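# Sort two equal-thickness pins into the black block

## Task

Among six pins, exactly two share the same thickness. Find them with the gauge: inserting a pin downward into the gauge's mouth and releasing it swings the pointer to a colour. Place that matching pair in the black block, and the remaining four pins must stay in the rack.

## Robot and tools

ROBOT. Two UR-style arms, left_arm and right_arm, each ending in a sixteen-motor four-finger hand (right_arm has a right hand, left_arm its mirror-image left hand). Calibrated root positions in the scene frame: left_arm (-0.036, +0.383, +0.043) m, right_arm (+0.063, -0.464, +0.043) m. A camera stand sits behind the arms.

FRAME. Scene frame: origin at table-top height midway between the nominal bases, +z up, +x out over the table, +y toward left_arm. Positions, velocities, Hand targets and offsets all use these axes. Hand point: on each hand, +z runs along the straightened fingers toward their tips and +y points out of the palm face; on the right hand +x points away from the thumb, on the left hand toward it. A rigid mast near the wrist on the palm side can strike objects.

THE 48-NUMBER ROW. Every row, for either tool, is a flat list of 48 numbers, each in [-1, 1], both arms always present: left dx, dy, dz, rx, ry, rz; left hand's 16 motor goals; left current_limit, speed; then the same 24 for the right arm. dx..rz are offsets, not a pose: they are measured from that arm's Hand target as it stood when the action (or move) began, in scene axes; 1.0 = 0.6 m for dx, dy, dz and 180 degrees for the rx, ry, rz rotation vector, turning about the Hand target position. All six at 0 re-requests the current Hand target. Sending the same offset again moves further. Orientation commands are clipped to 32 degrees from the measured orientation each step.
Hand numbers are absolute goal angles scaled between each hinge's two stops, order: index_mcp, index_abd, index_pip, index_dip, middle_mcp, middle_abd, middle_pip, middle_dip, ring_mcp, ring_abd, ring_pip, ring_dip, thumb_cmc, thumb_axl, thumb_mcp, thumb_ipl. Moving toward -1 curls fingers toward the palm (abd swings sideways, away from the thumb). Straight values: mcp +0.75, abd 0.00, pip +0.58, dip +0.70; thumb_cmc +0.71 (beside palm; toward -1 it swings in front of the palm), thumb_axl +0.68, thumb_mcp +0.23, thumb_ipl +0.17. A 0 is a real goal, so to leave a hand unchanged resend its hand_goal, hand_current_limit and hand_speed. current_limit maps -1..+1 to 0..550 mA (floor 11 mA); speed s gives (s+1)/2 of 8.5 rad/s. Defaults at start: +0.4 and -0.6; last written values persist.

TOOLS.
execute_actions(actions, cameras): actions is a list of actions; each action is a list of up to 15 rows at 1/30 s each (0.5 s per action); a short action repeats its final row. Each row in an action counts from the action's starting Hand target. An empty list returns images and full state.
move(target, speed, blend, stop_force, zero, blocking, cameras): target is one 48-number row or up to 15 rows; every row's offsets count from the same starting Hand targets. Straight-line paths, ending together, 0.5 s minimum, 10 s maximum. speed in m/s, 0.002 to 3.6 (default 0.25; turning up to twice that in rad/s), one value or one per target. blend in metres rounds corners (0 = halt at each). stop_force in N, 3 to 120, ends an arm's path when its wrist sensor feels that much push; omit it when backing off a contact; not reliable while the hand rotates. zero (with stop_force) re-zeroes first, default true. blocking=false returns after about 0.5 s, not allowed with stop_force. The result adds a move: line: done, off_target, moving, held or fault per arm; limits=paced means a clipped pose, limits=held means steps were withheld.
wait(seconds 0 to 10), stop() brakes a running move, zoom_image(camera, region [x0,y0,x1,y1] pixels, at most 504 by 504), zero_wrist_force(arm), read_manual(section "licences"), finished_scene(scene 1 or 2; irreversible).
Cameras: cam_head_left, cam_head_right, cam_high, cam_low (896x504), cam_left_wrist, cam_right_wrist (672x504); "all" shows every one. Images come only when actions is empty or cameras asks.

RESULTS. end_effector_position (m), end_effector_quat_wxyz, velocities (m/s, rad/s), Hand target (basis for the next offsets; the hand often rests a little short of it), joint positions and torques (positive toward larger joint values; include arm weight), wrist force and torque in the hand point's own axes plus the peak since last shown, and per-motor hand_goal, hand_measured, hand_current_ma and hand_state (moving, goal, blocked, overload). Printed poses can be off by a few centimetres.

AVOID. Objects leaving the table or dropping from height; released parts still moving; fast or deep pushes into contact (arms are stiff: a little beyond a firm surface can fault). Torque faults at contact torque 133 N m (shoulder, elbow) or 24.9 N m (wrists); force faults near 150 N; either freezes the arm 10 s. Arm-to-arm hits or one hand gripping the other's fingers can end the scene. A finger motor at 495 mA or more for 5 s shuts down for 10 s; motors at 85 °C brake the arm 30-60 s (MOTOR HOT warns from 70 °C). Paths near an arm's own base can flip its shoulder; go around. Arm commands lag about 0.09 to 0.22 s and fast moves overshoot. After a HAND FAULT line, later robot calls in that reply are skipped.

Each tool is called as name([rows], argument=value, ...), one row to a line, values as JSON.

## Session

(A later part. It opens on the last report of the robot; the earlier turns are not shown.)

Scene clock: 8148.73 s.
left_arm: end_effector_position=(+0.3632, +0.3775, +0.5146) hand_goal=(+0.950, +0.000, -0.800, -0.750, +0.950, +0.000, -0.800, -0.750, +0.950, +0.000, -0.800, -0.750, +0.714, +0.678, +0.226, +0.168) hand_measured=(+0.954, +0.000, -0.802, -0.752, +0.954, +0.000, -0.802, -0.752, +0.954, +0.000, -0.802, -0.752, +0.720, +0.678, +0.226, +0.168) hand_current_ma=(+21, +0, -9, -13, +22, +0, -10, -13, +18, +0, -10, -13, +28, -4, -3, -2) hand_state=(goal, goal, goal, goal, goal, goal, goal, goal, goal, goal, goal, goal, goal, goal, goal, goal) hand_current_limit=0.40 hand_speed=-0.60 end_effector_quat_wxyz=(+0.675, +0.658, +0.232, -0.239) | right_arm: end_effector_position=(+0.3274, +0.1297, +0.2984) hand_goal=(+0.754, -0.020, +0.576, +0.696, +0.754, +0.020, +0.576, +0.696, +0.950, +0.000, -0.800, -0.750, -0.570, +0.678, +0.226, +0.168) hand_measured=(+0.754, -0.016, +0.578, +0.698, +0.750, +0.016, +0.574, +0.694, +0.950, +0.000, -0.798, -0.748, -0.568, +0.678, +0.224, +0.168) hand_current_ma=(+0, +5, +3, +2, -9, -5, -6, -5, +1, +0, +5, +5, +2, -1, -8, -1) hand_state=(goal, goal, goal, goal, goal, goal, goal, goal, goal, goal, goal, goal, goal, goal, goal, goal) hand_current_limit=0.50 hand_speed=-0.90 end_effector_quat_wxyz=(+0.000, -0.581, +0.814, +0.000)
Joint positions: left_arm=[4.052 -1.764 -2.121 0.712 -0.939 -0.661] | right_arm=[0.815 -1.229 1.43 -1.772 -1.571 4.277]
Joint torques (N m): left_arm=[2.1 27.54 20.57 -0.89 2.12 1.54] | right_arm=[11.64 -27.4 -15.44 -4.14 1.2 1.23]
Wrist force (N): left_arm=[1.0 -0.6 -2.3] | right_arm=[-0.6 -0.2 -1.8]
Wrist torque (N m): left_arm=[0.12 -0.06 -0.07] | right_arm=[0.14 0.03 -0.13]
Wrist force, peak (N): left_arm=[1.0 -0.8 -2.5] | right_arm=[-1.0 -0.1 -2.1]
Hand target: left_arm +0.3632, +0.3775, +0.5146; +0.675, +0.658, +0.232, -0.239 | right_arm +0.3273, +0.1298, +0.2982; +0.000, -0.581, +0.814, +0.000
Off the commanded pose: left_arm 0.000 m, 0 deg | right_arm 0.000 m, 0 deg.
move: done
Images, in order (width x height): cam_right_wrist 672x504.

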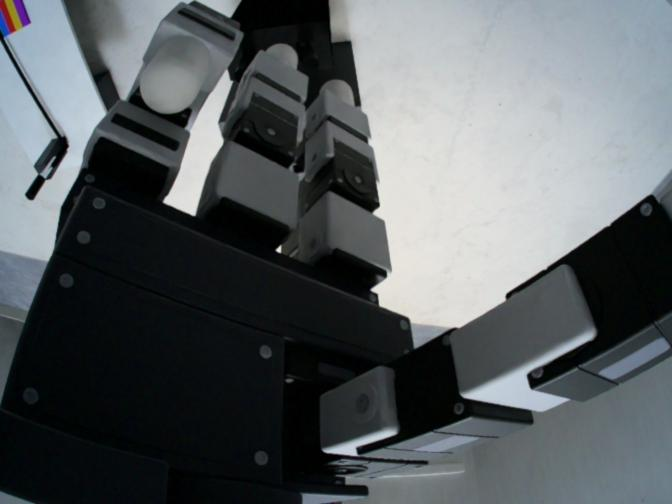

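move(target=[0,0,0,0,0,0,0.95,0,-0.8,-0.75,0.95,0,-0.8,-0.75,0.95,0,-0.8,-0.75,0.714,0.678,0.226,0.168,0.4,-0.6,0,0,-0.0225,0,0,0,0.754,-0.03,0.576,0.696,0.754,0.03,0.576,0.696,0.95,0,-0.8,-0.75,-0.571,0.678,0.226,0.168,0.5,-0.9], speed=0.04, stop_force=3, cameras=["cam_right_wrist"])

zoom_image(camera="cam_right_wrist", region=[250, 0, 390, 120])

Scene clock: 8154.90 s.
left_arm: end_effector_position=(+0.3632, +0.3775, +0.5146) hand_goal=(+0.950, +0.000, -0.800, -0.750, +0.950, +0.000, -0.800, -0.750, +0.950, +0.000, -0.800, -0.750, +0.714, +0.678, +0.226, +0.168) hand_measured=(+0.954, +0.000, -0.802, -0.752, +0.954, +0.000, -0.802, -0.752, +0.954, +0.000, -0.802, -0.752, +0.720, +0.678, +0.226, +0.168) hand_current_ma=(+21, +0, -9, -13, +22, +0, -10, -13, +18, +0, -10, -13, +28, -4, -3, -2) hand_state=(goal, goal, goal, goal, goal, goal, goal, goal, goal, goal, goal, goal, goal, goal, goal, goal) hand_current_limit=0.40 hand_speed=-0.60 end_effector_quat_wxyz=(+0.675, +0.658, +0.232, -0.239) | right_arm: end_effector_position=(+0.3273, +0.1298, +0.2847) hand_goal=(+0.754, -0.030, +0.576, +0.696, +0.754, +0.030, +0.576, +0.696, +0.950, +0.000, -0.800, -0.750, -0.570, +0.678, +0.226, +0.168) hand_measured=(+0.754, -0.026, +0.578, +0.698, +0.750, +0.026, +0.574, +0.694, +0.950, +0.000, -0.798, -0.748, -0.568, +0.678, +0.224, +0.168) hand_current_ma=(+0, +6, +3, +2, -9, -6, -6, -5, +1, +0, +5, +5, +2, -1, -8, -1) hand_state=(goal, goal, goal, goal, goal, goal, goal, goal, goal, goal, goal, goal, goal, goal, goal, goal) hand_current_limit=0.50 hand_speed=-0.90 end_effector_quat_wxyz=(+0.000, -0.581, +0.814, +0.000)
Joint positions: left_arm=[4.052 -1.764 -2.121 0.712 -0.939 -0.661] | right_arm=[0.815 -1.222 1.456 -1.806 -1.571 4.278]
Joint torques (N m): left_arm=[2.24 28.1 20 -0.86 2.37 1.33] | right_arm=[9.57 -27.3 -14.88 -4 -2.11 0.83]
Wrist force (N): left_arm=[1.1 -0.7 -2.1] | right_arm=[-0.9 0.1 -2.0]
Wrist torque (N m): left_arm=[0.09 -0.07 -0.06] | right_arm=[0.18 0.08 -0.13]
Wrist force, peak (N): left_arm=[1.0 -0.8 -2.7] | right_arm=[-0.5 0.0 -2.3]
Hand target: left_arm +0.3632, +0.3775, +0.5146; +0.675, +0.658, +0.232, -0.239 | right_arm +0.3273, +0.1298, +0.2847; +0.000, -0.581, +0.814, +0.000
Off the commanded pose: left_arm 0.000 m, 0 deg | right_arm 0.000 m, 0 deg.
move: done
Images, in order (width x height): cam_right_wrist 672x504.

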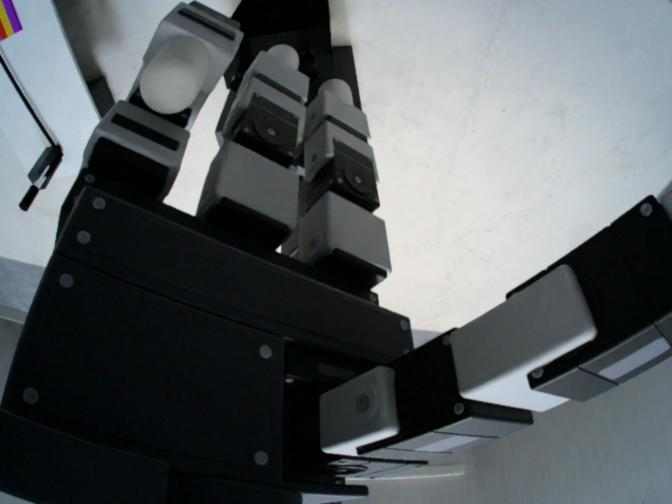

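Scaled by 3.600 from the camera's 672x504 image, which has a finer 960x720 frame.

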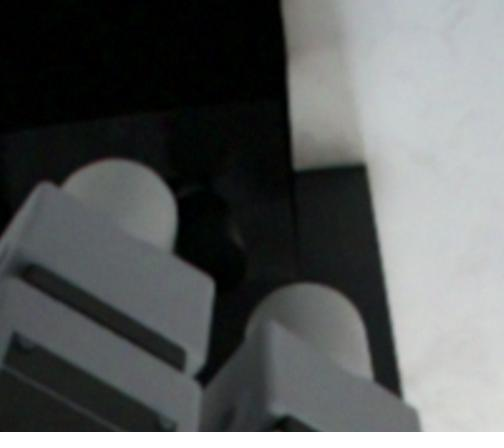

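move(target=[0,0,0,0,0,0,0.95,0,-0.8,-0.75,0.95,0,-0.8,-0.75,0.95,0,-0.8,-0.75,0.714,0.678,0.226,0.168,0.4,-0.6,0,0,-0.036,0,0,0,0.754,-0.03,0.576,0.696,0.754,0.03,0.576,0.696,0.95,0,-0.8,-0.75,-0.571,0.678,0.226,0.168,0.5,-0.9], speed=0.012, stop_force=3, cameras=["cam_right_wrist"])

zoom_image(camera="cam_right_wrist", region=[250, 0, 390, 120])

Scene clock: 8161.53 s.
left_arm: end_effector_position=(+0.3632, +0.3775, +0.5146) hand_goal=(+0.950, +0.000, -0.800, -0.750, +0.950, +0.000, -0.800, -0.750, +0.950, +0.000, -0.800, -0.750, +0.714, +0.678, +0.226, +0.168) hand_measured=(+0.954, +0.000, -0.802, -0.752, +0.954, +0.000, -0.802, -0.752, +0.954, +0.000, -0.802, -0.752, +0.720, +0.678, +0.226, +0.168) hand_current_ma=(+21, +0, -9, -13, +22, +0, -10, -13, +18, +0, -10, -13, +28, -4, -3, -2) hand_state=(goal, goal, goal, goal, goal, goal, goal, goal, goal, goal, goal, goal, goal, goal, goal, goal) hand_current_limit=0.40 hand_speed=-0.60 end_effector_quat_wxyz=(+0.675, +0.658, +0.232, -0.239) | right_arm: end_effector_position=(+0.3273, +0.1298, +0.2663) hand_goal=(+0.754, -0.030, +0.576, +0.696, +0.754, +0.030, +0.576, +0.696, +0.950, +0.000, -0.800, -0.750, -0.570, +0.678, +0.226, +0.168) hand_measured=(+0.754, -0.026, +0.578, +0.698, +0.752, +0.030, +0.574, +0.694, +0.950, +0.000, -0.798, -0.748, -0.568, +0.678, +0.224, +0.168) hand_current_ma=(+0, +6, +3, +2, -6, +1, -5, -5, +1, +0, +5, +5, +2, -1, -8, -1) hand_state=(goal, goal, goal, goal, goal, goal, goal, goal, goal, goal, goal, goal, goal, goal, goal, goal) hand_current_limit=0.50 hand_speed=-0.90 end_effector_quat_wxyz=(+0.000, -0.581, +0.814, +0.000)
Joint positions: left_arm=[4.052 -1.764 -2.121 0.712 -0.939 -0.661] | right_arm=[0.815 -1.211 1.489 -1.85 -1.571 4.278]
Joint torques (N m): left_arm=[2.18 27.7 19.47 -0.76 2.32 1.46] | right_arm=[-1.41 -42.41 -25.32 -1.16 -2.08 0.95]
Wrist force (N): left_arm=[0.9 -0.7 -2.4] | right_arm=[0.2 0.0 -4.9]
Wrist torque (N m): left_arm=[0.11 -0.06 -0.07] | right_arm=[0.41 0.12 -0.07]
Wrist force, peak (N): left_arm=[1.0 -0.9 -2.5] | right_arm=[1.5 -0.8 -11.1]
Hand target: left_arm +0.3632, +0.3775, +0.5146; +0.675, +0.658, +0.232, -0.239 | right_arm +0.3273, +0.1298, +0.2663; +0.000, -0.581, +0.814, +0.000 (not the last commanded pose)
Off the commanded pose: left_arm 0.000 m, 0 deg | right_arm 0.003 m, 0 deg.
move: contact (right_arm)
Images, in order (width x height): cam_right_wrist 672x504.

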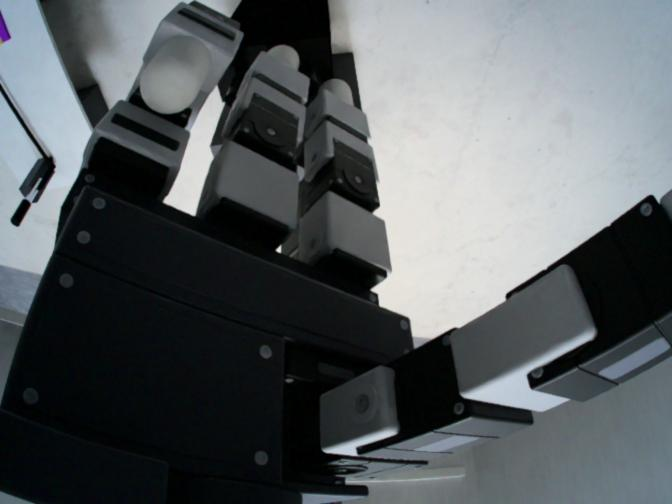

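Scaled by 3.600 from the camera's 672x504 image, which has a finer 960x720 frame.

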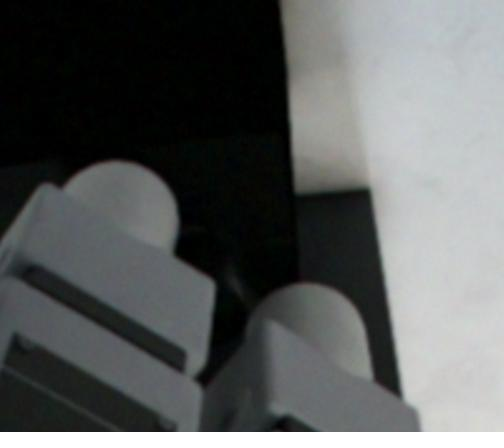

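move(target=[0,0,0,0,0,0,0.95,0,-0.8,-0.75,0.95,0,-0.8,-0.75,0.95,0,-0.8,-0.75,0.714,0.678,0.226,0.168,0.4,-0.6,0,0,0.0012,0,0,0,0.754,-0.03,0.576,0.696,0.754,0.03,0.576,0.696,0.95,0,-0.8,-0.75,-0.571,0.678,0.226,0.168,0.5,-0.9], speed=0.02)

move(target=[0,0,0,0,0,0,0.95,0,-0.8,-0.75,0.95,0,-0.8,-0.75,0.95,0,-0.8,-0.75,0.714,0.678,0.226,0.168,0.4,-0.6,0,0,0,0,0,0,0.754,-0.3,0.576,0.696,0.754,0.3,0.576,0.696,0.95,0,-0.8,-0.75,-0.571,0.678,0.226,0.168,0.65,-0.95])

wait(seconds=0.7)

move([
  [0,0,0,0,0,0,0.95,0,-0.8,-0.75,0.95,0,-0.8,-0.75,0.95,0,-0.8,-0.75,0.714,0.678,0.226,0.168,0.4,-0.6,0,0,0.04,0,0,0,0.754,-0.3,0.576,0.696,0.754,0.3,0.576,0.696,0.95,0,-0.8,-0.75,-0.571,0.678,0.226,0.168,0.65,-0.95],
  [0,0,0,0,0,0,0.95,0,-0.8,-0.75,0.95,0,-0.8,-0.75,0.95,0,-0.8,-0.75,0.714,0.678,0.226,0.168,0.4,-0.6,0,0,0.12,0,0,0,0.754,-0.3,0.576,0.696,0.754,0.3,0.576,0.696,0.95,0,-0.8,-0.75,-0.571,0.678,0.226,0.168,0.65,-0.95],
], speed=[0.03,0.08], blend=0.005, cameras=["cam_right_wrist","cam_left_wrist"])

zoom_image(camera="cam_right_wrist", region=[250, 0, 390, 120])

Scene clock: 8170.90 s.
left_arm: end_effector_position=(+0.3632, +0.3775, +0.5146) hand_goal=(+0.950, +0.000, -0.800, -0.750, +0.950, +0.000, -0.800, -0.750, +0.950, +0.000, -0.800, -0.750, +0.714, +0.678, +0.226, +0.168) hand_measured=(+0.954, +0.000, -0.802, -0.752, +0.954, +0.000, -0.802, -0.752, +0.954, +0.000, -0.802, -0.752, +0.720, +0.678, +0.226, +0.168) hand_current_ma=(+21, +0, -9, -13, +22, +0, -10, -13, +18, +0, -10, -13, +28, -4, -3, -2) hand_state=(goal, goal, goal, goal, goal, goal, goal, goal, goal, goal, goal, goal, goal, goal, goal, goal) hand_current_limit=0.40 hand_speed=-0.60 end_effector_quat_wxyz=(+0.675, +0.658, +0.232, -0.239) | right_arm: end_effector_position=(+0.3273, +0.1298, +0.2670) hand_goal=(+0.754, -0.030, +0.576, +0.696, +0.754, +0.030, +0.576, +0.696, +0.950, +0.000, -0.800, -0.750, -0.570, +0.678, +0.226, +0.168) hand_measured=(+0.754, -0.026, +0.578, +0.698, +0.752, +0.030, +0.574, +0.694, +0.950, +0.000, -0.798, -0.748, -0.568, +0.678, +0.224, +0.168) hand_current_ma=(+0, +6, +3, +2, -6, +1, -5, -4, +1, +0, +5, +5, +2, -1, -8, -1) hand_state=(goal, goal, goal, goal, goal, goal, goal, goal, goal, goal, goal, goal, goal, goal, goal, goal) hand_current_limit=0.50 hand_speed=-0.90 end_effector_quat_wxyz=(+0.000, -0.581, +0.814, +0.000)
Joint positions: left_arm=[4.052 -1.764 -2.121 0.712 -0.939 -0.661] | right_arm=[0.815 -1.212 1.488 -1.848 -1.571 4.278]
Joint torques (N m): left_arm=[2.6 27.29 20.24 -0.77 2.16 1.4] | right_arm=[-1.03 -44.68 -27.12 -1.28 -1.78 0.89]
Wrist force (N): left_arm=[0.9 -0.7 -2.3] | right_arm=[-0.6 0.1 -2.0]
Wrist torque (N m): left_arm=[0.10 -0.06 -0.07] | right_arm=[0.19 0.06 -0.12]
Wrist force, peak (N): left_arm=[1.1 -0.8 -2.6] | right_arm=[0.0 -0.2 -5.4]
Hand target: left_arm +0.3632, +0.3775, +0.5146; +0.675, +0.658, +0.232, -0.239 | right_arm +0.3273, +0.1298, +0.2670; +0.000, -0.581, +0.814, +0.000
Off the commanded pose: left_arm 0.000 m, 0 deg | right_arm 0.000 m, 0 deg.
move: done

Scene clock: 8171.47 s.
left_arm: end_effector_position=(+0.3632, +0.3775, +0.5146) hand_goal=(+0.950, +0.000, -0.800, -0.750, +0.950, +0.000, -0.800, -0.750, +0.950, +0.000, -0.800, -0.750, +0.714, +0.678, +0.226, +0.168) hand_measured=(+0.954, +0.000, -0.802, -0.752, +0.954, +0.000, -0.802, -0.752, +0.954, +0.000, -0.802, -0.752, +0.720, +0.678, +0.226, +0.168) hand_current_ma=(+21, +0, -9, -13, +22, +0, -10, -13, +18, +0, -10, -13, +28, -4, -3, -2) hand_state=(goal, goal, goal, goal, goal, goal, goal, goal, goal, goal, goal, goal, goal, goal, goal, goal) hand_current_limit=0.40 hand_speed=-0.60 end_effector_quat_wxyz=(+0.675, +0.658, +0.232, -0.239) | right_arm: end_effector_position=(+0.3273, +0.1298, +0.2670) hand_goal=(+0.754, -0.300, +0.576, +0.696, +0.754, +0.300, +0.576, +0.696, +0.950, +0.000, -0.800, -0.750, -0.570, +0.678, +0.226, +0.168) hand_measured=(+0.754, -0.092, +0.578, +0.698, +0.756, +0.058, +0.578, +0.696, +0.950, +0.000, -0.798, -0.748, -0.568, +0.678, +0.224, +0.168) hand_current_ma=(+0, +126, +3, +2, +6, -257, +2, -1, +1, +0, +5, +5, +2, -1, -8, -1) hand_state=(goal, moving, goal, goal, goal, moving, goal, goal, goal, goal, goal, goal, goal, goal, goal, goal) hand_current_limit=0.65 hand_speed=-0.95 end_effector_quat_wxyz=(+0.000, -0.581, +0.814, +0.000)
Joint positions: left_arm=[4.052 -1.764 -2.121 0.712 -0.939 -0.661] | right_arm=[0.815 -1.212 1.488 -1.848 -1.571 4.278]
Joint torques (N m): left_arm=[2.59 28.02 20.69 -0.72 2.31 1.43] | right_arm=[-0.97 -44.7 -26.8 -1.58 -1.81 0.89]
Wrist force (N): left_arm=[0.8 -0.7 -2.0] | right_arm=[0.5 0.0 -2.3]
Wrist torque (N m): left_arm=[0.07 -0.03 -0.08] | right_arm=[0.24 0.13 -0.03]
Wrist force, peak (N): left_arm=[1.1 -0.6 -2.4] | right_arm=[0.4 -0.6 -2.7]
Hand target: left_arm +0.3632, +0.3775, +0.5146; +0.675, +0.658, +0.232, -0.239 | right_arm +0.3273, +0.1298, +0.2670; +0.000, -0.581, +0.814, +0.000
Off the commanded pose: left_arm 0.000 m, 0 deg | right_arm 0.000 m, 0 deg.
move: done

Scene clock: 8172.17 s.
left_arm: end_effector_position=(+0.3632, +0.3775, +0.5146) hand_goal=(+0.950, +0.000, -0.800, -0.750, +0.950, +0.000, -0.800, -0.750, +0.950, +0.000, -0.800, -0.750, +0.714, +0.678, +0.226, +0.168) hand_measured=(+0.954, +0.000, -0.802, -0.752, +0.954, +0.000, -0.802, -0.752, +0.954, +0.000, -0.802, -0.752, +0.720, +0.678, +0.226, +0.168) hand_current_ma=(+21, +0, -9, -13, +22, +0, -10, -13, +18, +0, -10, -13, +28, -4, -3, -2) hand_state=(goal, goal, goal, goal, goal, goal, goal, goal, goal, goal, goal, goal, goal, goal, goal, goal) hand_current_limit=0.40 hand_speed=-0.60 end_effector_quat_wxyz=(+0.675, +0.658, +0.232, -0.239) | right_arm: end_effector_position=(+0.3273, +0.1298, +0.2670) hand_goal=(+0.754, -0.300, +0.576, +0.696, +0.754, +0.300, +0.576, +0.696, +0.950, +0.000, -0.800, -0.750, -0.570, +0.678, +0.226, +0.168) hand_measured=(+0.754, -0.104, +0.578, +0.698, +0.756, +0.060, +0.578, +0.696, +0.950, +0.000, -0.798, -0.748, -0.568, +0.678, +0.224, +0.168) hand_current_ma=(+0, +454, +3, +2, +4, -454, +2, -1, +1, +0, +5, +5, +2, -1, -8, -1) hand_state=(goal, blocked, goal, goal, goal, blocked, goal, goal, goal, goal, goal, goal, goal, goal, goal, goal) hand_current_limit=0.65 hand_speed=-0.95 end_effector_quat_wxyz=(+0.000, -0.581, +0.814, +0.000)
Joint positions: left_arm=[4.052 -1.764 -2.121 0.712 -0.939 -0.661] | right_arm=[0.815 -1.212 1.488 -1.848 -1.571 4.278]
Joint torques (N m): left_arm=[1.6 28.07 20.56 -0.74 2.09 1.57] | right_arm=[-0.57 -43.23 -26.2 -1.81 -1.77 0.76]
Wrist force (N): left_arm=[0.8 -1.0 -2.1] | right_arm=[-0.2 0.0 -2.2]
Wrist torque (N m): left_arm=[0.04 -0.04 -0.08] | right_arm=[0.21 0.13 -0.10]
Wrist force, peak (N): left_arm=[1.0 -0.7 -2.4] | right_arm=[-0.1 -0.2 -2.3]
Hand target: left_arm +0.3632, +0.3775, +0.5146; +0.675, +0.658, +0.232, -0.239 | right_arm +0.3273, +0.1298, +0.2670; +0.000, -0.581, +0.814, +0.000
Off the commanded pose: left_arm 0.000 m, 0 deg | right_arm 0.000 m, 0 deg.
wait: 0.70 s; at rest by 0.17 s

Scene clock: 8174.20 s.
left_arm: end_effector_position=(+0.3632, +0.3775, +0.5146) hand_goal=(+0.950, +0.000, -0.800, -0.750, +0.950, +0.000, -0.800, -0.750, +0.950, +0.000, -0.800, -0.750, +0.714, +0.678, +0.226, +0.168) hand_measured=(+0.954, +0.000, -0.802, -0.752, +0.954, +0.000, -0.802, -0.752, +0.954, +0.000, -0.802, -0.752, +0.720, +0.678, +0.226, +0.168) hand_current_ma=(+21, +0, -9, -13, +22, +0, -10, -13, +18, +0, -10, -13, +28, -4, -3, -2) hand_state=(goal, goal, goal, goal, goal, goal, goal, goal, goal, goal, goal, goal, goal, goal, goal, goal) hand_current_limit=0.40 hand_speed=-0.60 end_effector_quat_wxyz=(+0.675, +0.658, +0.232, -0.239) | right_arm: end_effector_position=(+0.3273, +0.1298, +0.3389) hand_goal=(+0.754, -0.300, +0.576, +0.696, +0.754, +0.300, +0.576, +0.696, +0.950, +0.000, -0.800, -0.750, -0.570, +0.678, +0.226, +0.168) hand_measured=(+0.752, -0.104, +0.576, +0.698, +0.756, +0.060, +0.578, +0.696, +0.950, +0.000, -0.798, -0.748, -0.568, +0.678, +0.224, +0.168) hand_current_ma=(-5, +454, +0, +2, +4, -454, +2, -1, +1, +0, +5, +5, +2, -1, -8, -1) hand_state=(goal, blocked, goal, goal, goal, blocked, goal, goal, goal, goal, goal, goal, goal, goal, goal, goal) hand_current_limit=0.65 hand_speed=-0.95 end_effector_quat_wxyz=(+0.000, -0.581, +0.814, +0.000)
Joint positions: left_arm=[4.052 -1.764 -2.121 0.712 -0.939 -0.661] | right_arm=[0.815 -1.244 1.345 -1.673 -1.571 4.278]
Joint torques (N m): left_arm=[1.95 27.88 20.27 -0.66 2.26 1.41] | right_arm=[-3.26 -44.53 -25.94 -1.09 -2.18 -1.28]
Wrist force (N): left_arm=[0.9 -0.8 -2.2] | right_arm=[-0.6 0.1 -2.1]
Wrist torque (N m): left_arm=[0.08 -0.05 -0.07] | right_arm=[0.20 0.05 -0.15]
Wrist force, peak (N): left_arm=[1.2 -0.9 -2.3] | right_arm=[-0.6 0.3 -2.2]
Hand target: left_arm +0.3632, +0.3775, +0.5146; +0.675, +0.658, +0.232, -0.239 | right_arm +0.3273, +0.1298, +0.3390; +0.000, -0.581, +0.814, +0.000
Off the commanded pose: left_arm 0.000 m, 0 deg | right_arm 0.000 m, 0 deg.
move: done
Images, in order (width x height): cam_left_wrist 672x504, cam_right_wrist 672x504.

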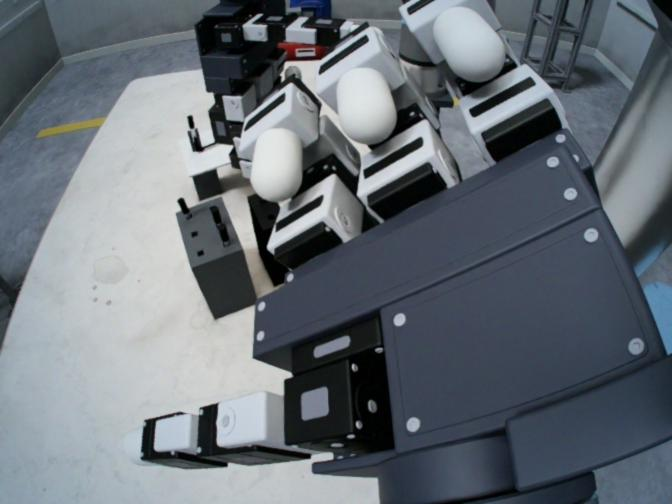

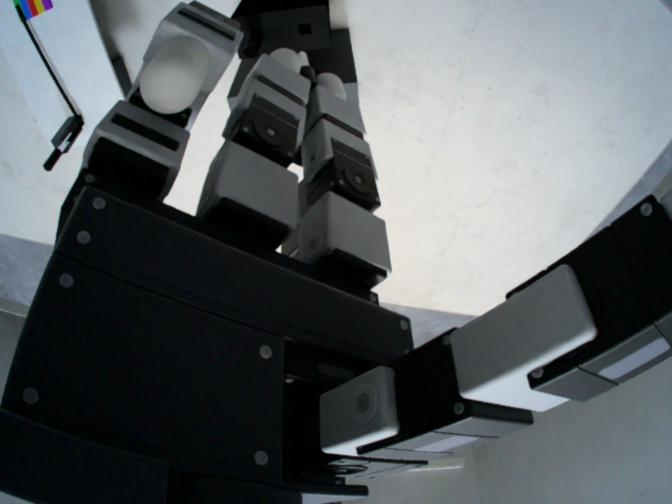

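Scaled by 3.600 from the camera's 672x504 image, which has a finer 960x720 frame.

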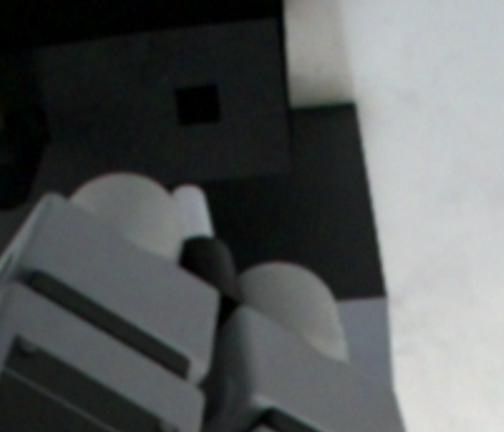

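move([
  [0,0,0,0,0,0,0.95,0,-0.8,-0.75,0.95,0,-0.8,-0.75,0.95,0,-0.8,-0.75,0.714,0.678,0.226,0.168,0.4,-0.6,0.1537,-0.0487,0,0,0,0,0.754,-0.3,0.576,0.696,0.754,0.3,0.576,0.696,0.95,0,-0.8,-0.75,-0.571,0.678,0.226,0.168,0.65,-0.95],
  [0,0,0,0,0,0,0.95,0,-0.8,-0.75,0.95,0,-0.8,-0.75,0.95,0,-0.8,-0.75,0.714,0.678,0.226,0.168,0.4,-0.6,0.1537,-0.0487,-0.0635,0,0,0,0.754,-0.3,0.576,0.696,0.754,0.3,0.576,0.696,0.95,0,-0.8,-0.75,-0.571,0.678,0.226,0.168,0.65,-0.95],
], speed=[0.1,0.05], blend=0.004, cameras=["cam_right_wrist","cam_left_wrist"])

zoom_image(camera="cam_right_wrist", region=[280, 10, 350, 80])

zoom_image(camera="cam_left_wrist", region=[170, 180, 260, 270])

Scene clock: 8184.80 s.
left_arm: end_effector_position=(+0.3632, +0.3775, +0.5146) hand_goal=(+0.950, +0.000, -0.800, -0.750, +0.950, +0.000, -0.800, -0.750, +0.950, +0.000, -0.800, -0.750, +0.714, +0.678, +0.226, +0.168) hand_measured=(+0.954, +0.000, -0.802, -0.752, +0.954, +0.000, -0.802, -0.752, +0.954, +0.000, -0.802, -0.752, +0.720, +0.678, +0.226, +0.168) hand_current_ma=(+21, +0, -9, -13, +22, +0, -10, -13, +18, +0, -10, -13, +28, -4, -3, -2) hand_state=(goal, goal, goal, goal, goal, goal, goal, goal, goal, goal, goal, goal, goal, goal, goal, goal) hand_current_limit=0.40 hand_speed=-0.60 end_effector_quat_wxyz=(+0.675, +0.658, +0.232, -0.239) | right_arm: end_effector_position=(+0.4196, +0.1006, +0.3011) hand_goal=(+0.754, -0.300, +0.576, +0.696, +0.754, +0.300, +0.576, +0.696, +0.950, +0.000, -0.800, -0.750, -0.570, +0.678, +0.226, +0.168) hand_measured=(+0.752, -0.104, +0.576, +0.698, +0.756, +0.060, +0.578, +0.696, +0.950, +0.000, -0.798, -0.748, -0.568, +0.678, +0.224, +0.168) hand_current_ma=(-6, +454, +0, +2, +4, -454, +2, -1, +1, +0, +5, +5, +2, -1, -8, -1) hand_state=(goal, blocked, goal, goal, goal, blocked, goal, goal, goal, goal, goal, goal, goal, goal, goal, goal) hand_current_limit=0.65 hand_speed=-0.95 end_effector_quat_wxyz=(+0.000, -0.581, +0.814, +0.000) end_effector_velocity=(+0.000, +0.000, -0.002) end_effector_angular_velocity=(+0.000, +0.000, -0.001)
Joint positions: left_arm=[4.052 -1.764 -2.121 0.712 -0.939 -0.661] | right_arm=[0.685 -1.157 1.321 -1.736 -1.571 4.147]
Joint velocities: left_arm=[within noise] | right_arm=[0 0 0.004 -0.005 0 0.001]
Joint torques (N m): left_arm=[2.45 27.11 19.46 -0.6 2.32 1.56] | right_arm=[-10.39 -30.97 -16.66 -3.79 2.17 -1.2]
Wrist force (N): left_arm=[0.9 -0.8 -2.4] | right_arm=[-0.7 -0.4 -1.3]
Wrist torque (N m): left_arm=[0.09 -0.05 -0.07] | right_arm=[0.07 0.09 0.01]
Wrist force, peak (N): left_arm=[1.2 -0.8 -2.5] | right_arm=[-0.9 0.0 -2.3]
Hand target: left_arm +0.3632, +0.3775, +0.5146; +0.675, +0.658, +0.232, -0.239 | right_arm +0.4196, +0.1006, +0.3009; +0.000, -0.581, +0.814, +0.000
Off the commanded pose: left_arm 0.000 m, 0 deg | right_arm 0.000 m, 0 deg.
move: done
Images, in order (width x height): cam_left_wrist 672x504, cam_right_wrist 672x504.

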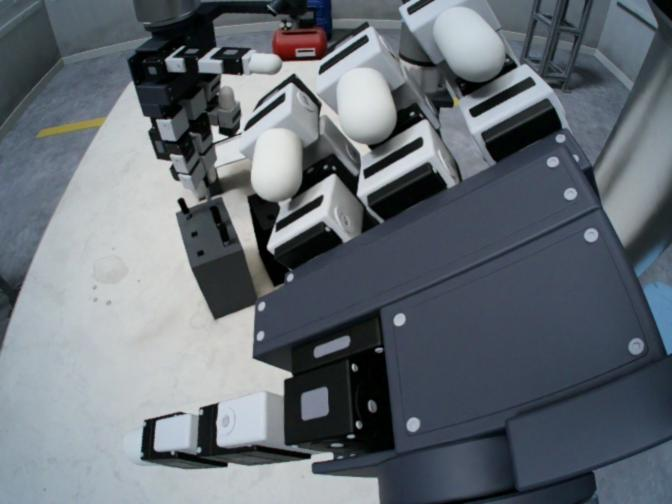

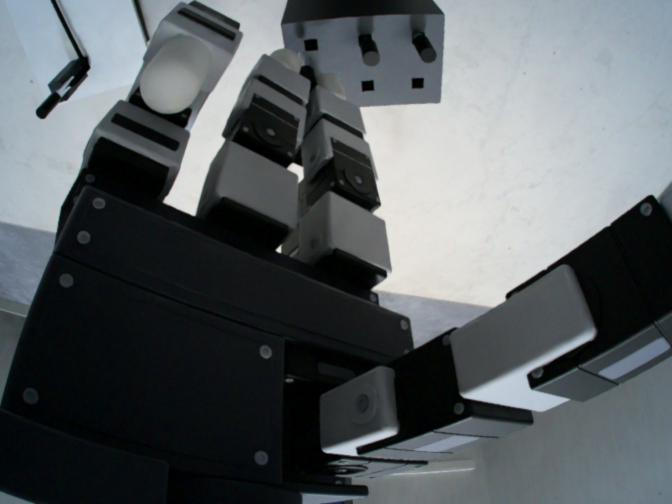

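Scaled by 7.200 from the camera's 672x504 image, which has a finer 960x720 frame.

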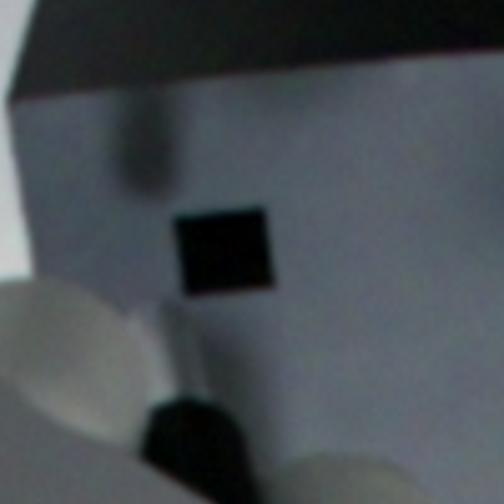

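Scaled by 5.600 from the camera's 672x504 image, which has a finer 960x720 frame.

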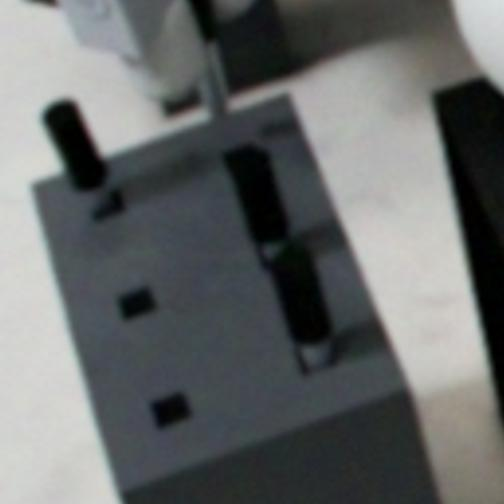

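move(target=[0,0,0,0,0,0,0.95,0,-0.8,-0.75,0.95,0,-0.8,-0.75,0.95,0,-0.8,-0.75,0.714,0.678,0.226,0.168,0.4,-0.6,-0.0032,0.0089,0,0,0,0,0.754,-0.3,0.576,0.696,0.754,0.3,0.576,0.696,0.95,0,-0.8,-0.75,-0.571,0.678,0.226,0.168,0.65,-0.95], speed=0.05, cameras=["cam_right_wrist","cam_left_wrist"])

zoom_image(camera="cam_right_wrist", region=[280, 10, 350, 80])

zoom_image(camera="cam_left_wrist", region=[190, 170, 232, 212])

Scene clock: 8192.67 s.
left_arm: end_effector_position=(+0.3632, +0.3775, +0.5146) hand_goal=(+0.950, +0.000, -0.800, -0.750, +0.950, +0.000, -0.800, -0.750, +0.950, +0.000, -0.800, -0.750, +0.714, +0.678, +0.226, +0.168) hand_measured=(+0.954, +0.000, -0.802, -0.752, +0.954, +0.000, -0.802, -0.752, +0.954, +0.000, -0.802, -0.752, +0.720, +0.678, +0.226, +0.168) hand_current_ma=(+21, +0, -9, -13, +22, +0, -10, -13, +18, +0, -10, -13, +28, -4, -3, -2) hand_state=(goal, goal, goal, goal, goal, goal, goal, goal, goal, goal, goal, goal, goal, goal, goal, goal) hand_current_limit=0.40 hand_speed=-0.60 end_effector_quat_wxyz=(+0.675, +0.658, +0.232, -0.239) | right_arm: end_effector_position=(+0.4177, +0.1057, +0.3009) hand_goal=(+0.754, -0.300, +0.576, +0.696, +0.754, +0.300, +0.576, +0.696, +0.950, +0.000, -0.800, -0.750, -0.570, +0.678, +0.226, +0.168) hand_measured=(+0.752, -0.104, +0.576, +0.698, +0.756, +0.060, +0.578, +0.696, +0.950, +0.000, -0.798, -0.748, -0.568, +0.678, +0.224, +0.168) hand_current_ma=(-6, +454, +0, +2, +4, -454, +2, -1, +1, +0, +5, +5, +2, -1, -8, -1) hand_state=(goal, blocked, goal, goal, goal, blocked, goal, goal, goal, goal, goal, goal, goal, goal, goal, goal) hand_current_limit=0.65 hand_speed=-0.95 end_effector_quat_wxyz=(+0.000, -0.581, +0.814, +0.000)
Joint positions: left_arm=[4.052 -1.764 -2.121 0.712 -0.939 -0.661] | right_arm=[0.692 -1.15 1.312 -1.733 -1.571 4.155]
Joint torques (N m): left_arm=[2.11 28.1 19.73 -0.61 2.16 1.44] | right_arm=[12.59 -31.35 -27.46 -1.33 2.24 1.24]
Wrist force (N): left_arm=[0.8 -0.7 -2.1] | right_arm=[-0.5 -0.4 -1.6]
Wrist torque (N m): left_arm=[0.08 -0.04 -0.08] | right_arm=[0.09 0.08 -0.12]
Wrist force, peak (N): left_arm=[1.1 -0.9 -2.5] | right_arm=[-0.5 -0.2 -2.0]
Hand target: left_arm +0.3632, +0.3775, +0.5146; +0.675, +0.658, +0.232, -0.239 | right_arm +0.4176, +0.1059, +0.3009; +0.000, -0.581, +0.814, +0.000
Off the commanded pose: left_arm 0.000 m, 0 deg | right_arm 0.000 m, 0 deg.
move: done
Images, in order (width x height): cam_left_wrist 672x504, cam_right_wrist 672x504.

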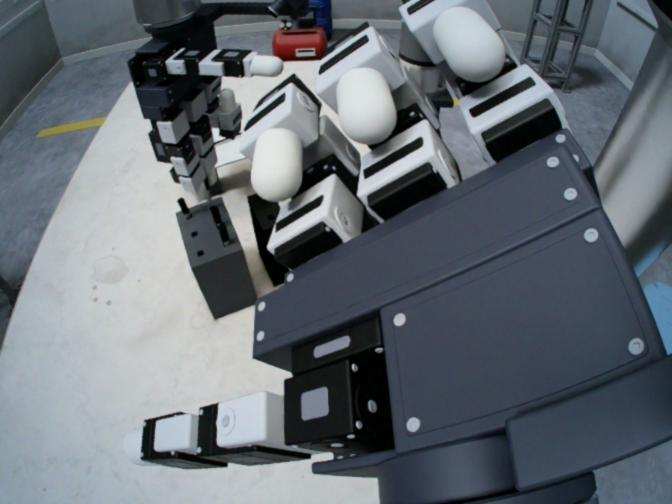

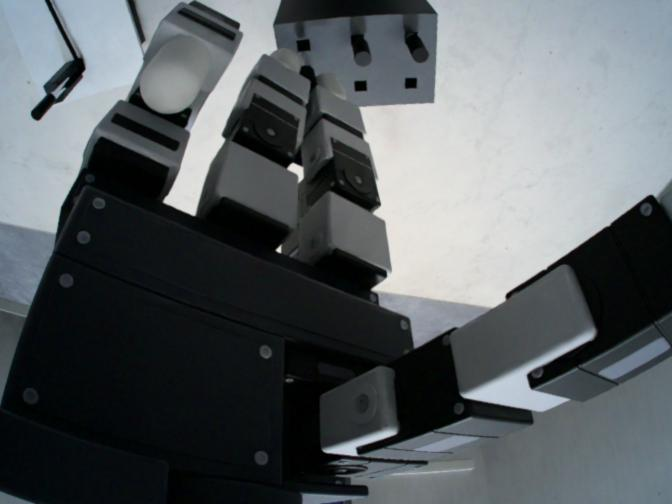

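Scaled by 7.200 from the camera's 672x504 image, which has a finer 960x720 frame.

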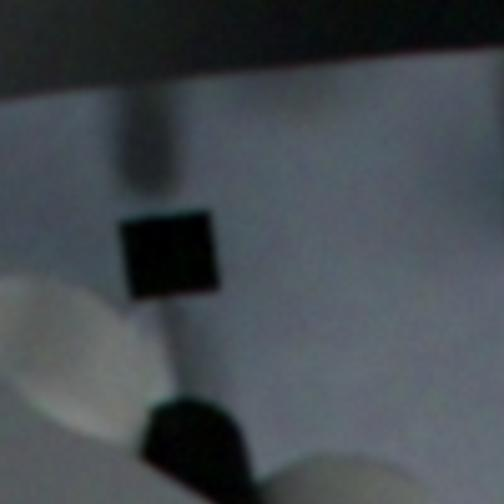

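Scaled by 12.000 from the camera's 672x504 image, which has a finer 960x720 frame.

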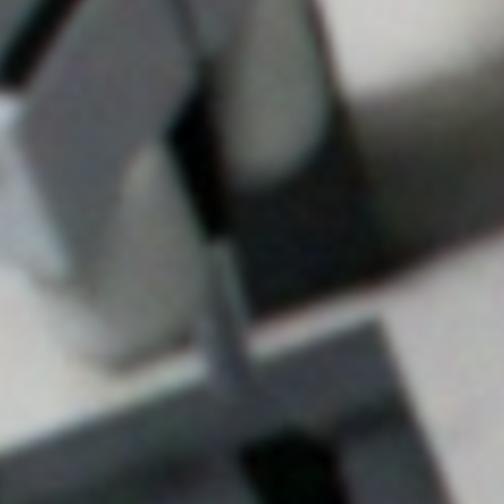

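move(target=[0,0,0,0,0,0,0.95,0,-0.8,-0.75,0.95,0,-0.8,-0.75,0.95,0,-0.8,-0.75,0.714,0.678,0.226,0.168,0.4,-0.6,-0.0003,0.0009,-0.0095,0,0,0,0.754,-0.3,0.576,0.696,0.754,0.3,0.576,0.696,0.95,0,-0.8,-0.75,-0.571,0.678,0.226,0.168,0.65,-0.95], speed=0.05, cameras=["cam_right_wrist","cam_left_wrist"])

zoom_image(camera="cam_right_wrist", region=[280, 30, 330, 80])

zoom_image(camera="cam_left_wrist", region=[190, 170, 232, 212])

Scene clock: 8199.93 s.
left_arm: end_effector_position=(+0.3632, +0.3775, +0.5146) hand_goal=(+0.950, +0.000, -0.800, -0.750, +0.950, +0.000, -0.800, -0.750, +0.950, +0.000, -0.800, -0.750, +0.714, +0.678, +0.226, +0.168) hand_measured=(+0.954, +0.000, -0.802, -0.752, +0.954, +0.000, -0.802, -0.752, +0.954, +0.000, -0.802, -0.752, +0.720, +0.678, +0.226, +0.168) hand_current_ma=(+21, +0, -9, -13, +22, +0, -10, -13, +18, +0, -10, -13, +28, -4, -3, -2) hand_state=(goal, goal, goal, goal, goal, goal, goal, goal, goal, goal, goal, goal, goal, goal, goal, goal) hand_current_limit=0.40 hand_speed=-0.60 end_effector_quat_wxyz=(+0.675, +0.658, +0.232, -0.239) | right_arm: end_effector_position=(+0.4175, +0.1064, +0.2954) hand_goal=(+0.754, -0.300, +0.576, +0.696, +0.754, +0.300, +0.576, +0.696, +0.950, +0.000, -0.800, -0.750, -0.570, +0.678, +0.226, +0.168) hand_measured=(+0.752, -0.104, +0.576, +0.698, +0.756, +0.060, +0.578, +0.696, +0.950, +0.000, -0.798, -0.748, -0.568, +0.678, +0.224, +0.168) hand_current_ma=(-6, +454, +0, +2, +4, -454, +2, -1, +1, +0, +5, +5, +2, -1, -8, -1) hand_state=(goal, blocked, goal, goal, goal, blocked, goal, goal, goal, goal, goal, goal, goal, goal, goal, goal) hand_current_limit=0.65 hand_speed=-0.95 end_effector_quat_wxyz=(+0.000, -0.581, +0.814, +0.000)
Joint positions: left_arm=[4.052 -1.764 -2.121 0.712 -0.939 -0.661] | right_arm=[0.693 -1.147 1.321 -1.746 -1.571 4.156]
Joint torques (N m): left_arm=[2.15 28.05 18.95 -0.43 2.27 1.54] | right_arm=[11.63 -30.83 -15.93 -4.11 -1.87 1.13]
Wrist force (N): left_arm=[1.0 -0.6 -2.2] | right_arm=[-0.6 -0.4 -1.6]
Wrist torque (N m): left_arm=[0.10 -0.06 -0.07] | right_arm=[0.09 0.09 -0.11]
Wrist force, peak (N): left_arm=[1.1 -0.9 -2.5] | right_arm=[-0.5 -0.4 -1.9]
Hand target: left_arm +0.3632, +0.3775, +0.5146; +0.675, +0.658, +0.232, -0.239 | right_arm +0.4175, +0.1064, +0.2952; +0.000, -0.581, +0.814, +0.000
Off the commanded pose: left_arm 0.000 m, 0 deg | right_arm 0.000 m, 0 deg.
move: done
Images, in order (width x height): cam_left_wrist 672x504, cam_right_wrist 672x504.

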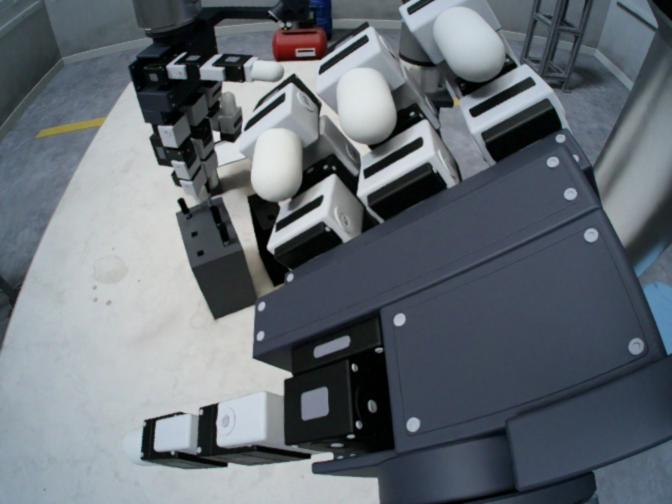

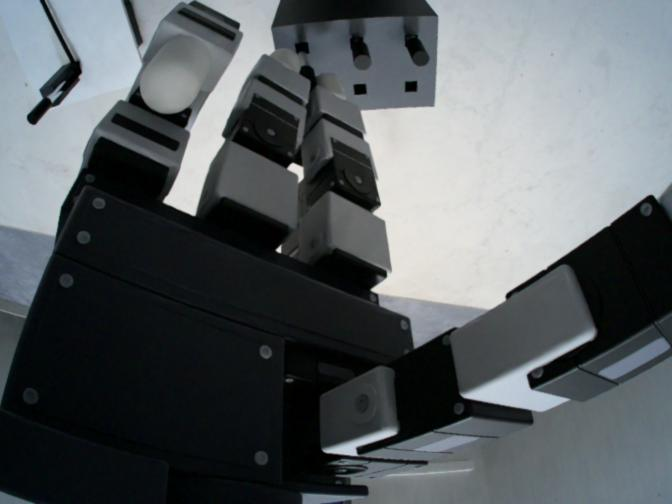

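Scaled by 10.080 from the camera's 672x504 image, which has a finer 960x720 frame.

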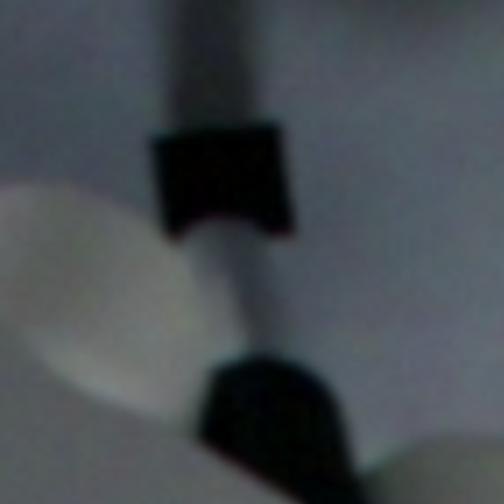

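Scaled by 12.000 from the camera's 672x504 image, which has a finer 960x720 frame.

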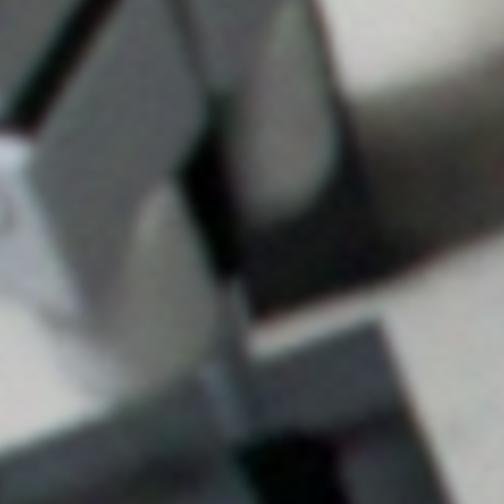

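move(target=[0,0,0,0,0,0,0.95,0,-0.8,-0.75,0.95,0,-0.8,-0.75,0.95,0,-0.8,-0.75,0.714,0.678,0.226,0.168,0.4,-0.6,0,0,-0.0472,0,0,0,0.754,-0.3,0.576,0.696,0.754,0.3,0.576,0.696,0.95,0,-0.8,-0.75,-0.571,0.678,0.226,0.168,0.65,-0.95], speed=0.012, stop_force=4, cameras=["cam_right_wrist"])

Scene clock: 8206.87 s.
left_arm: end_effector_position=(+0.3632, +0.3775, +0.5146) hand_goal=(+0.950, +0.000, -0.800, -0.750, +0.950, +0.000, -0.800, -0.750, +0.950, +0.000, -0.800, -0.750, +0.714, +0.678, +0.226, +0.168) hand_measured=(+0.954, +0.000, -0.802, -0.752, +0.954, +0.000, -0.802, -0.752, +0.954, +0.000, -0.802, -0.752, +0.720, +0.678, +0.226, +0.168) hand_current_ma=(+21, +0, -9, -13, +22, +0, -10, -13, +18, +0, -10, -13, +28, -4, -3, -2) hand_state=(goal, goal, goal, goal, goal, goal, goal, goal, goal, goal, goal, goal, goal, goal, goal, goal) hand_current_limit=0.40 hand_speed=-0.60 end_effector_quat_wxyz=(+0.675, +0.658, +0.232, -0.239) | right_arm: end_effector_position=(+0.4175, +0.1064, +0.2669) hand_goal=(+0.754, -0.300, +0.576, +0.696, +0.754, +0.300, +0.576, +0.696, +0.950, +0.000, -0.800, -0.750, -0.570, +0.678, +0.226, +0.168) hand_measured=(+0.756, -0.108, +0.576, +0.696, +0.754, +0.060, +0.576, +0.696, +0.950, +0.000, -0.798, -0.748, -0.568, +0.678, +0.224, +0.168) hand_current_ma=(+6, +454, +1, +0, -1, -454, +1, -1, +1, +0, +5, +5, +2, -1, -8, -1) hand_state=(goal, blocked, goal, goal, goal, blocked, goal, goal, goal, goal, goal, goal, goal, goal, goal, goal) hand_current_limit=0.65 hand_speed=-0.95 end_effector_quat_wxyz=(+0.000, -0.581, +0.814, +0.000)
Joint positions: left_arm=[4.052 -1.764 -2.121 0.712 -0.939 -0.661] | right_arm=[0.693 -1.133 1.375 -1.814 -1.571 4.156]
Joint torques (N m): left_arm=[2.58 26.12 20.05 -0.41 2.16 1.45] | right_arm=[5.81 -30.41 -14.42 -4.51 -1.22 0.5]
Wrist force (N): left_arm=[1.2 -0.7 -2.2] | right_arm=[2.2 -0.3 -4.0]
Wrist torque (N m): left_arm=[0.10 -0.09 -0.05] | right_arm=[0.40 0.50 0.10]
Wrist force, peak (N): left_arm=[1.1 -0.7 -2.6] | right_arm=[2.7 -0.5 -4.5]
Hand target: left_arm +0.3632, +0.3775, +0.5146; +0.675, +0.658, +0.232, -0.239 | right_arm +0.4175, +0.1064, +0.2669; +0.000, -0.581, +0.814, +0.000
Off the commanded pose: left_arm 0.000 m, 0 deg | right_arm 0.000 m, 0 deg.
move: done
Images, in order (width x height): cam_right_wrist 672x504.

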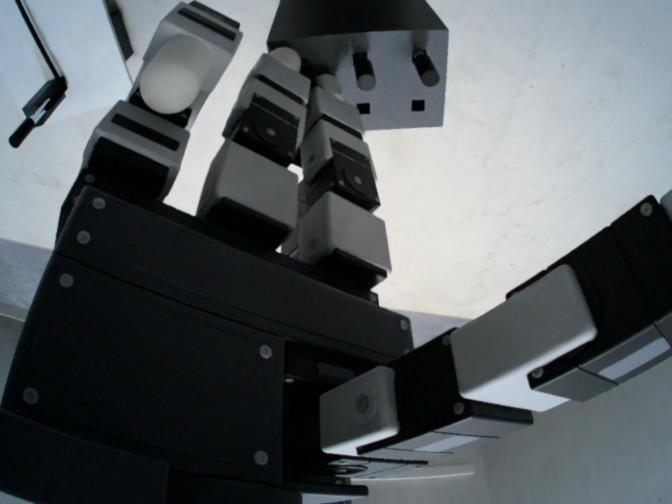

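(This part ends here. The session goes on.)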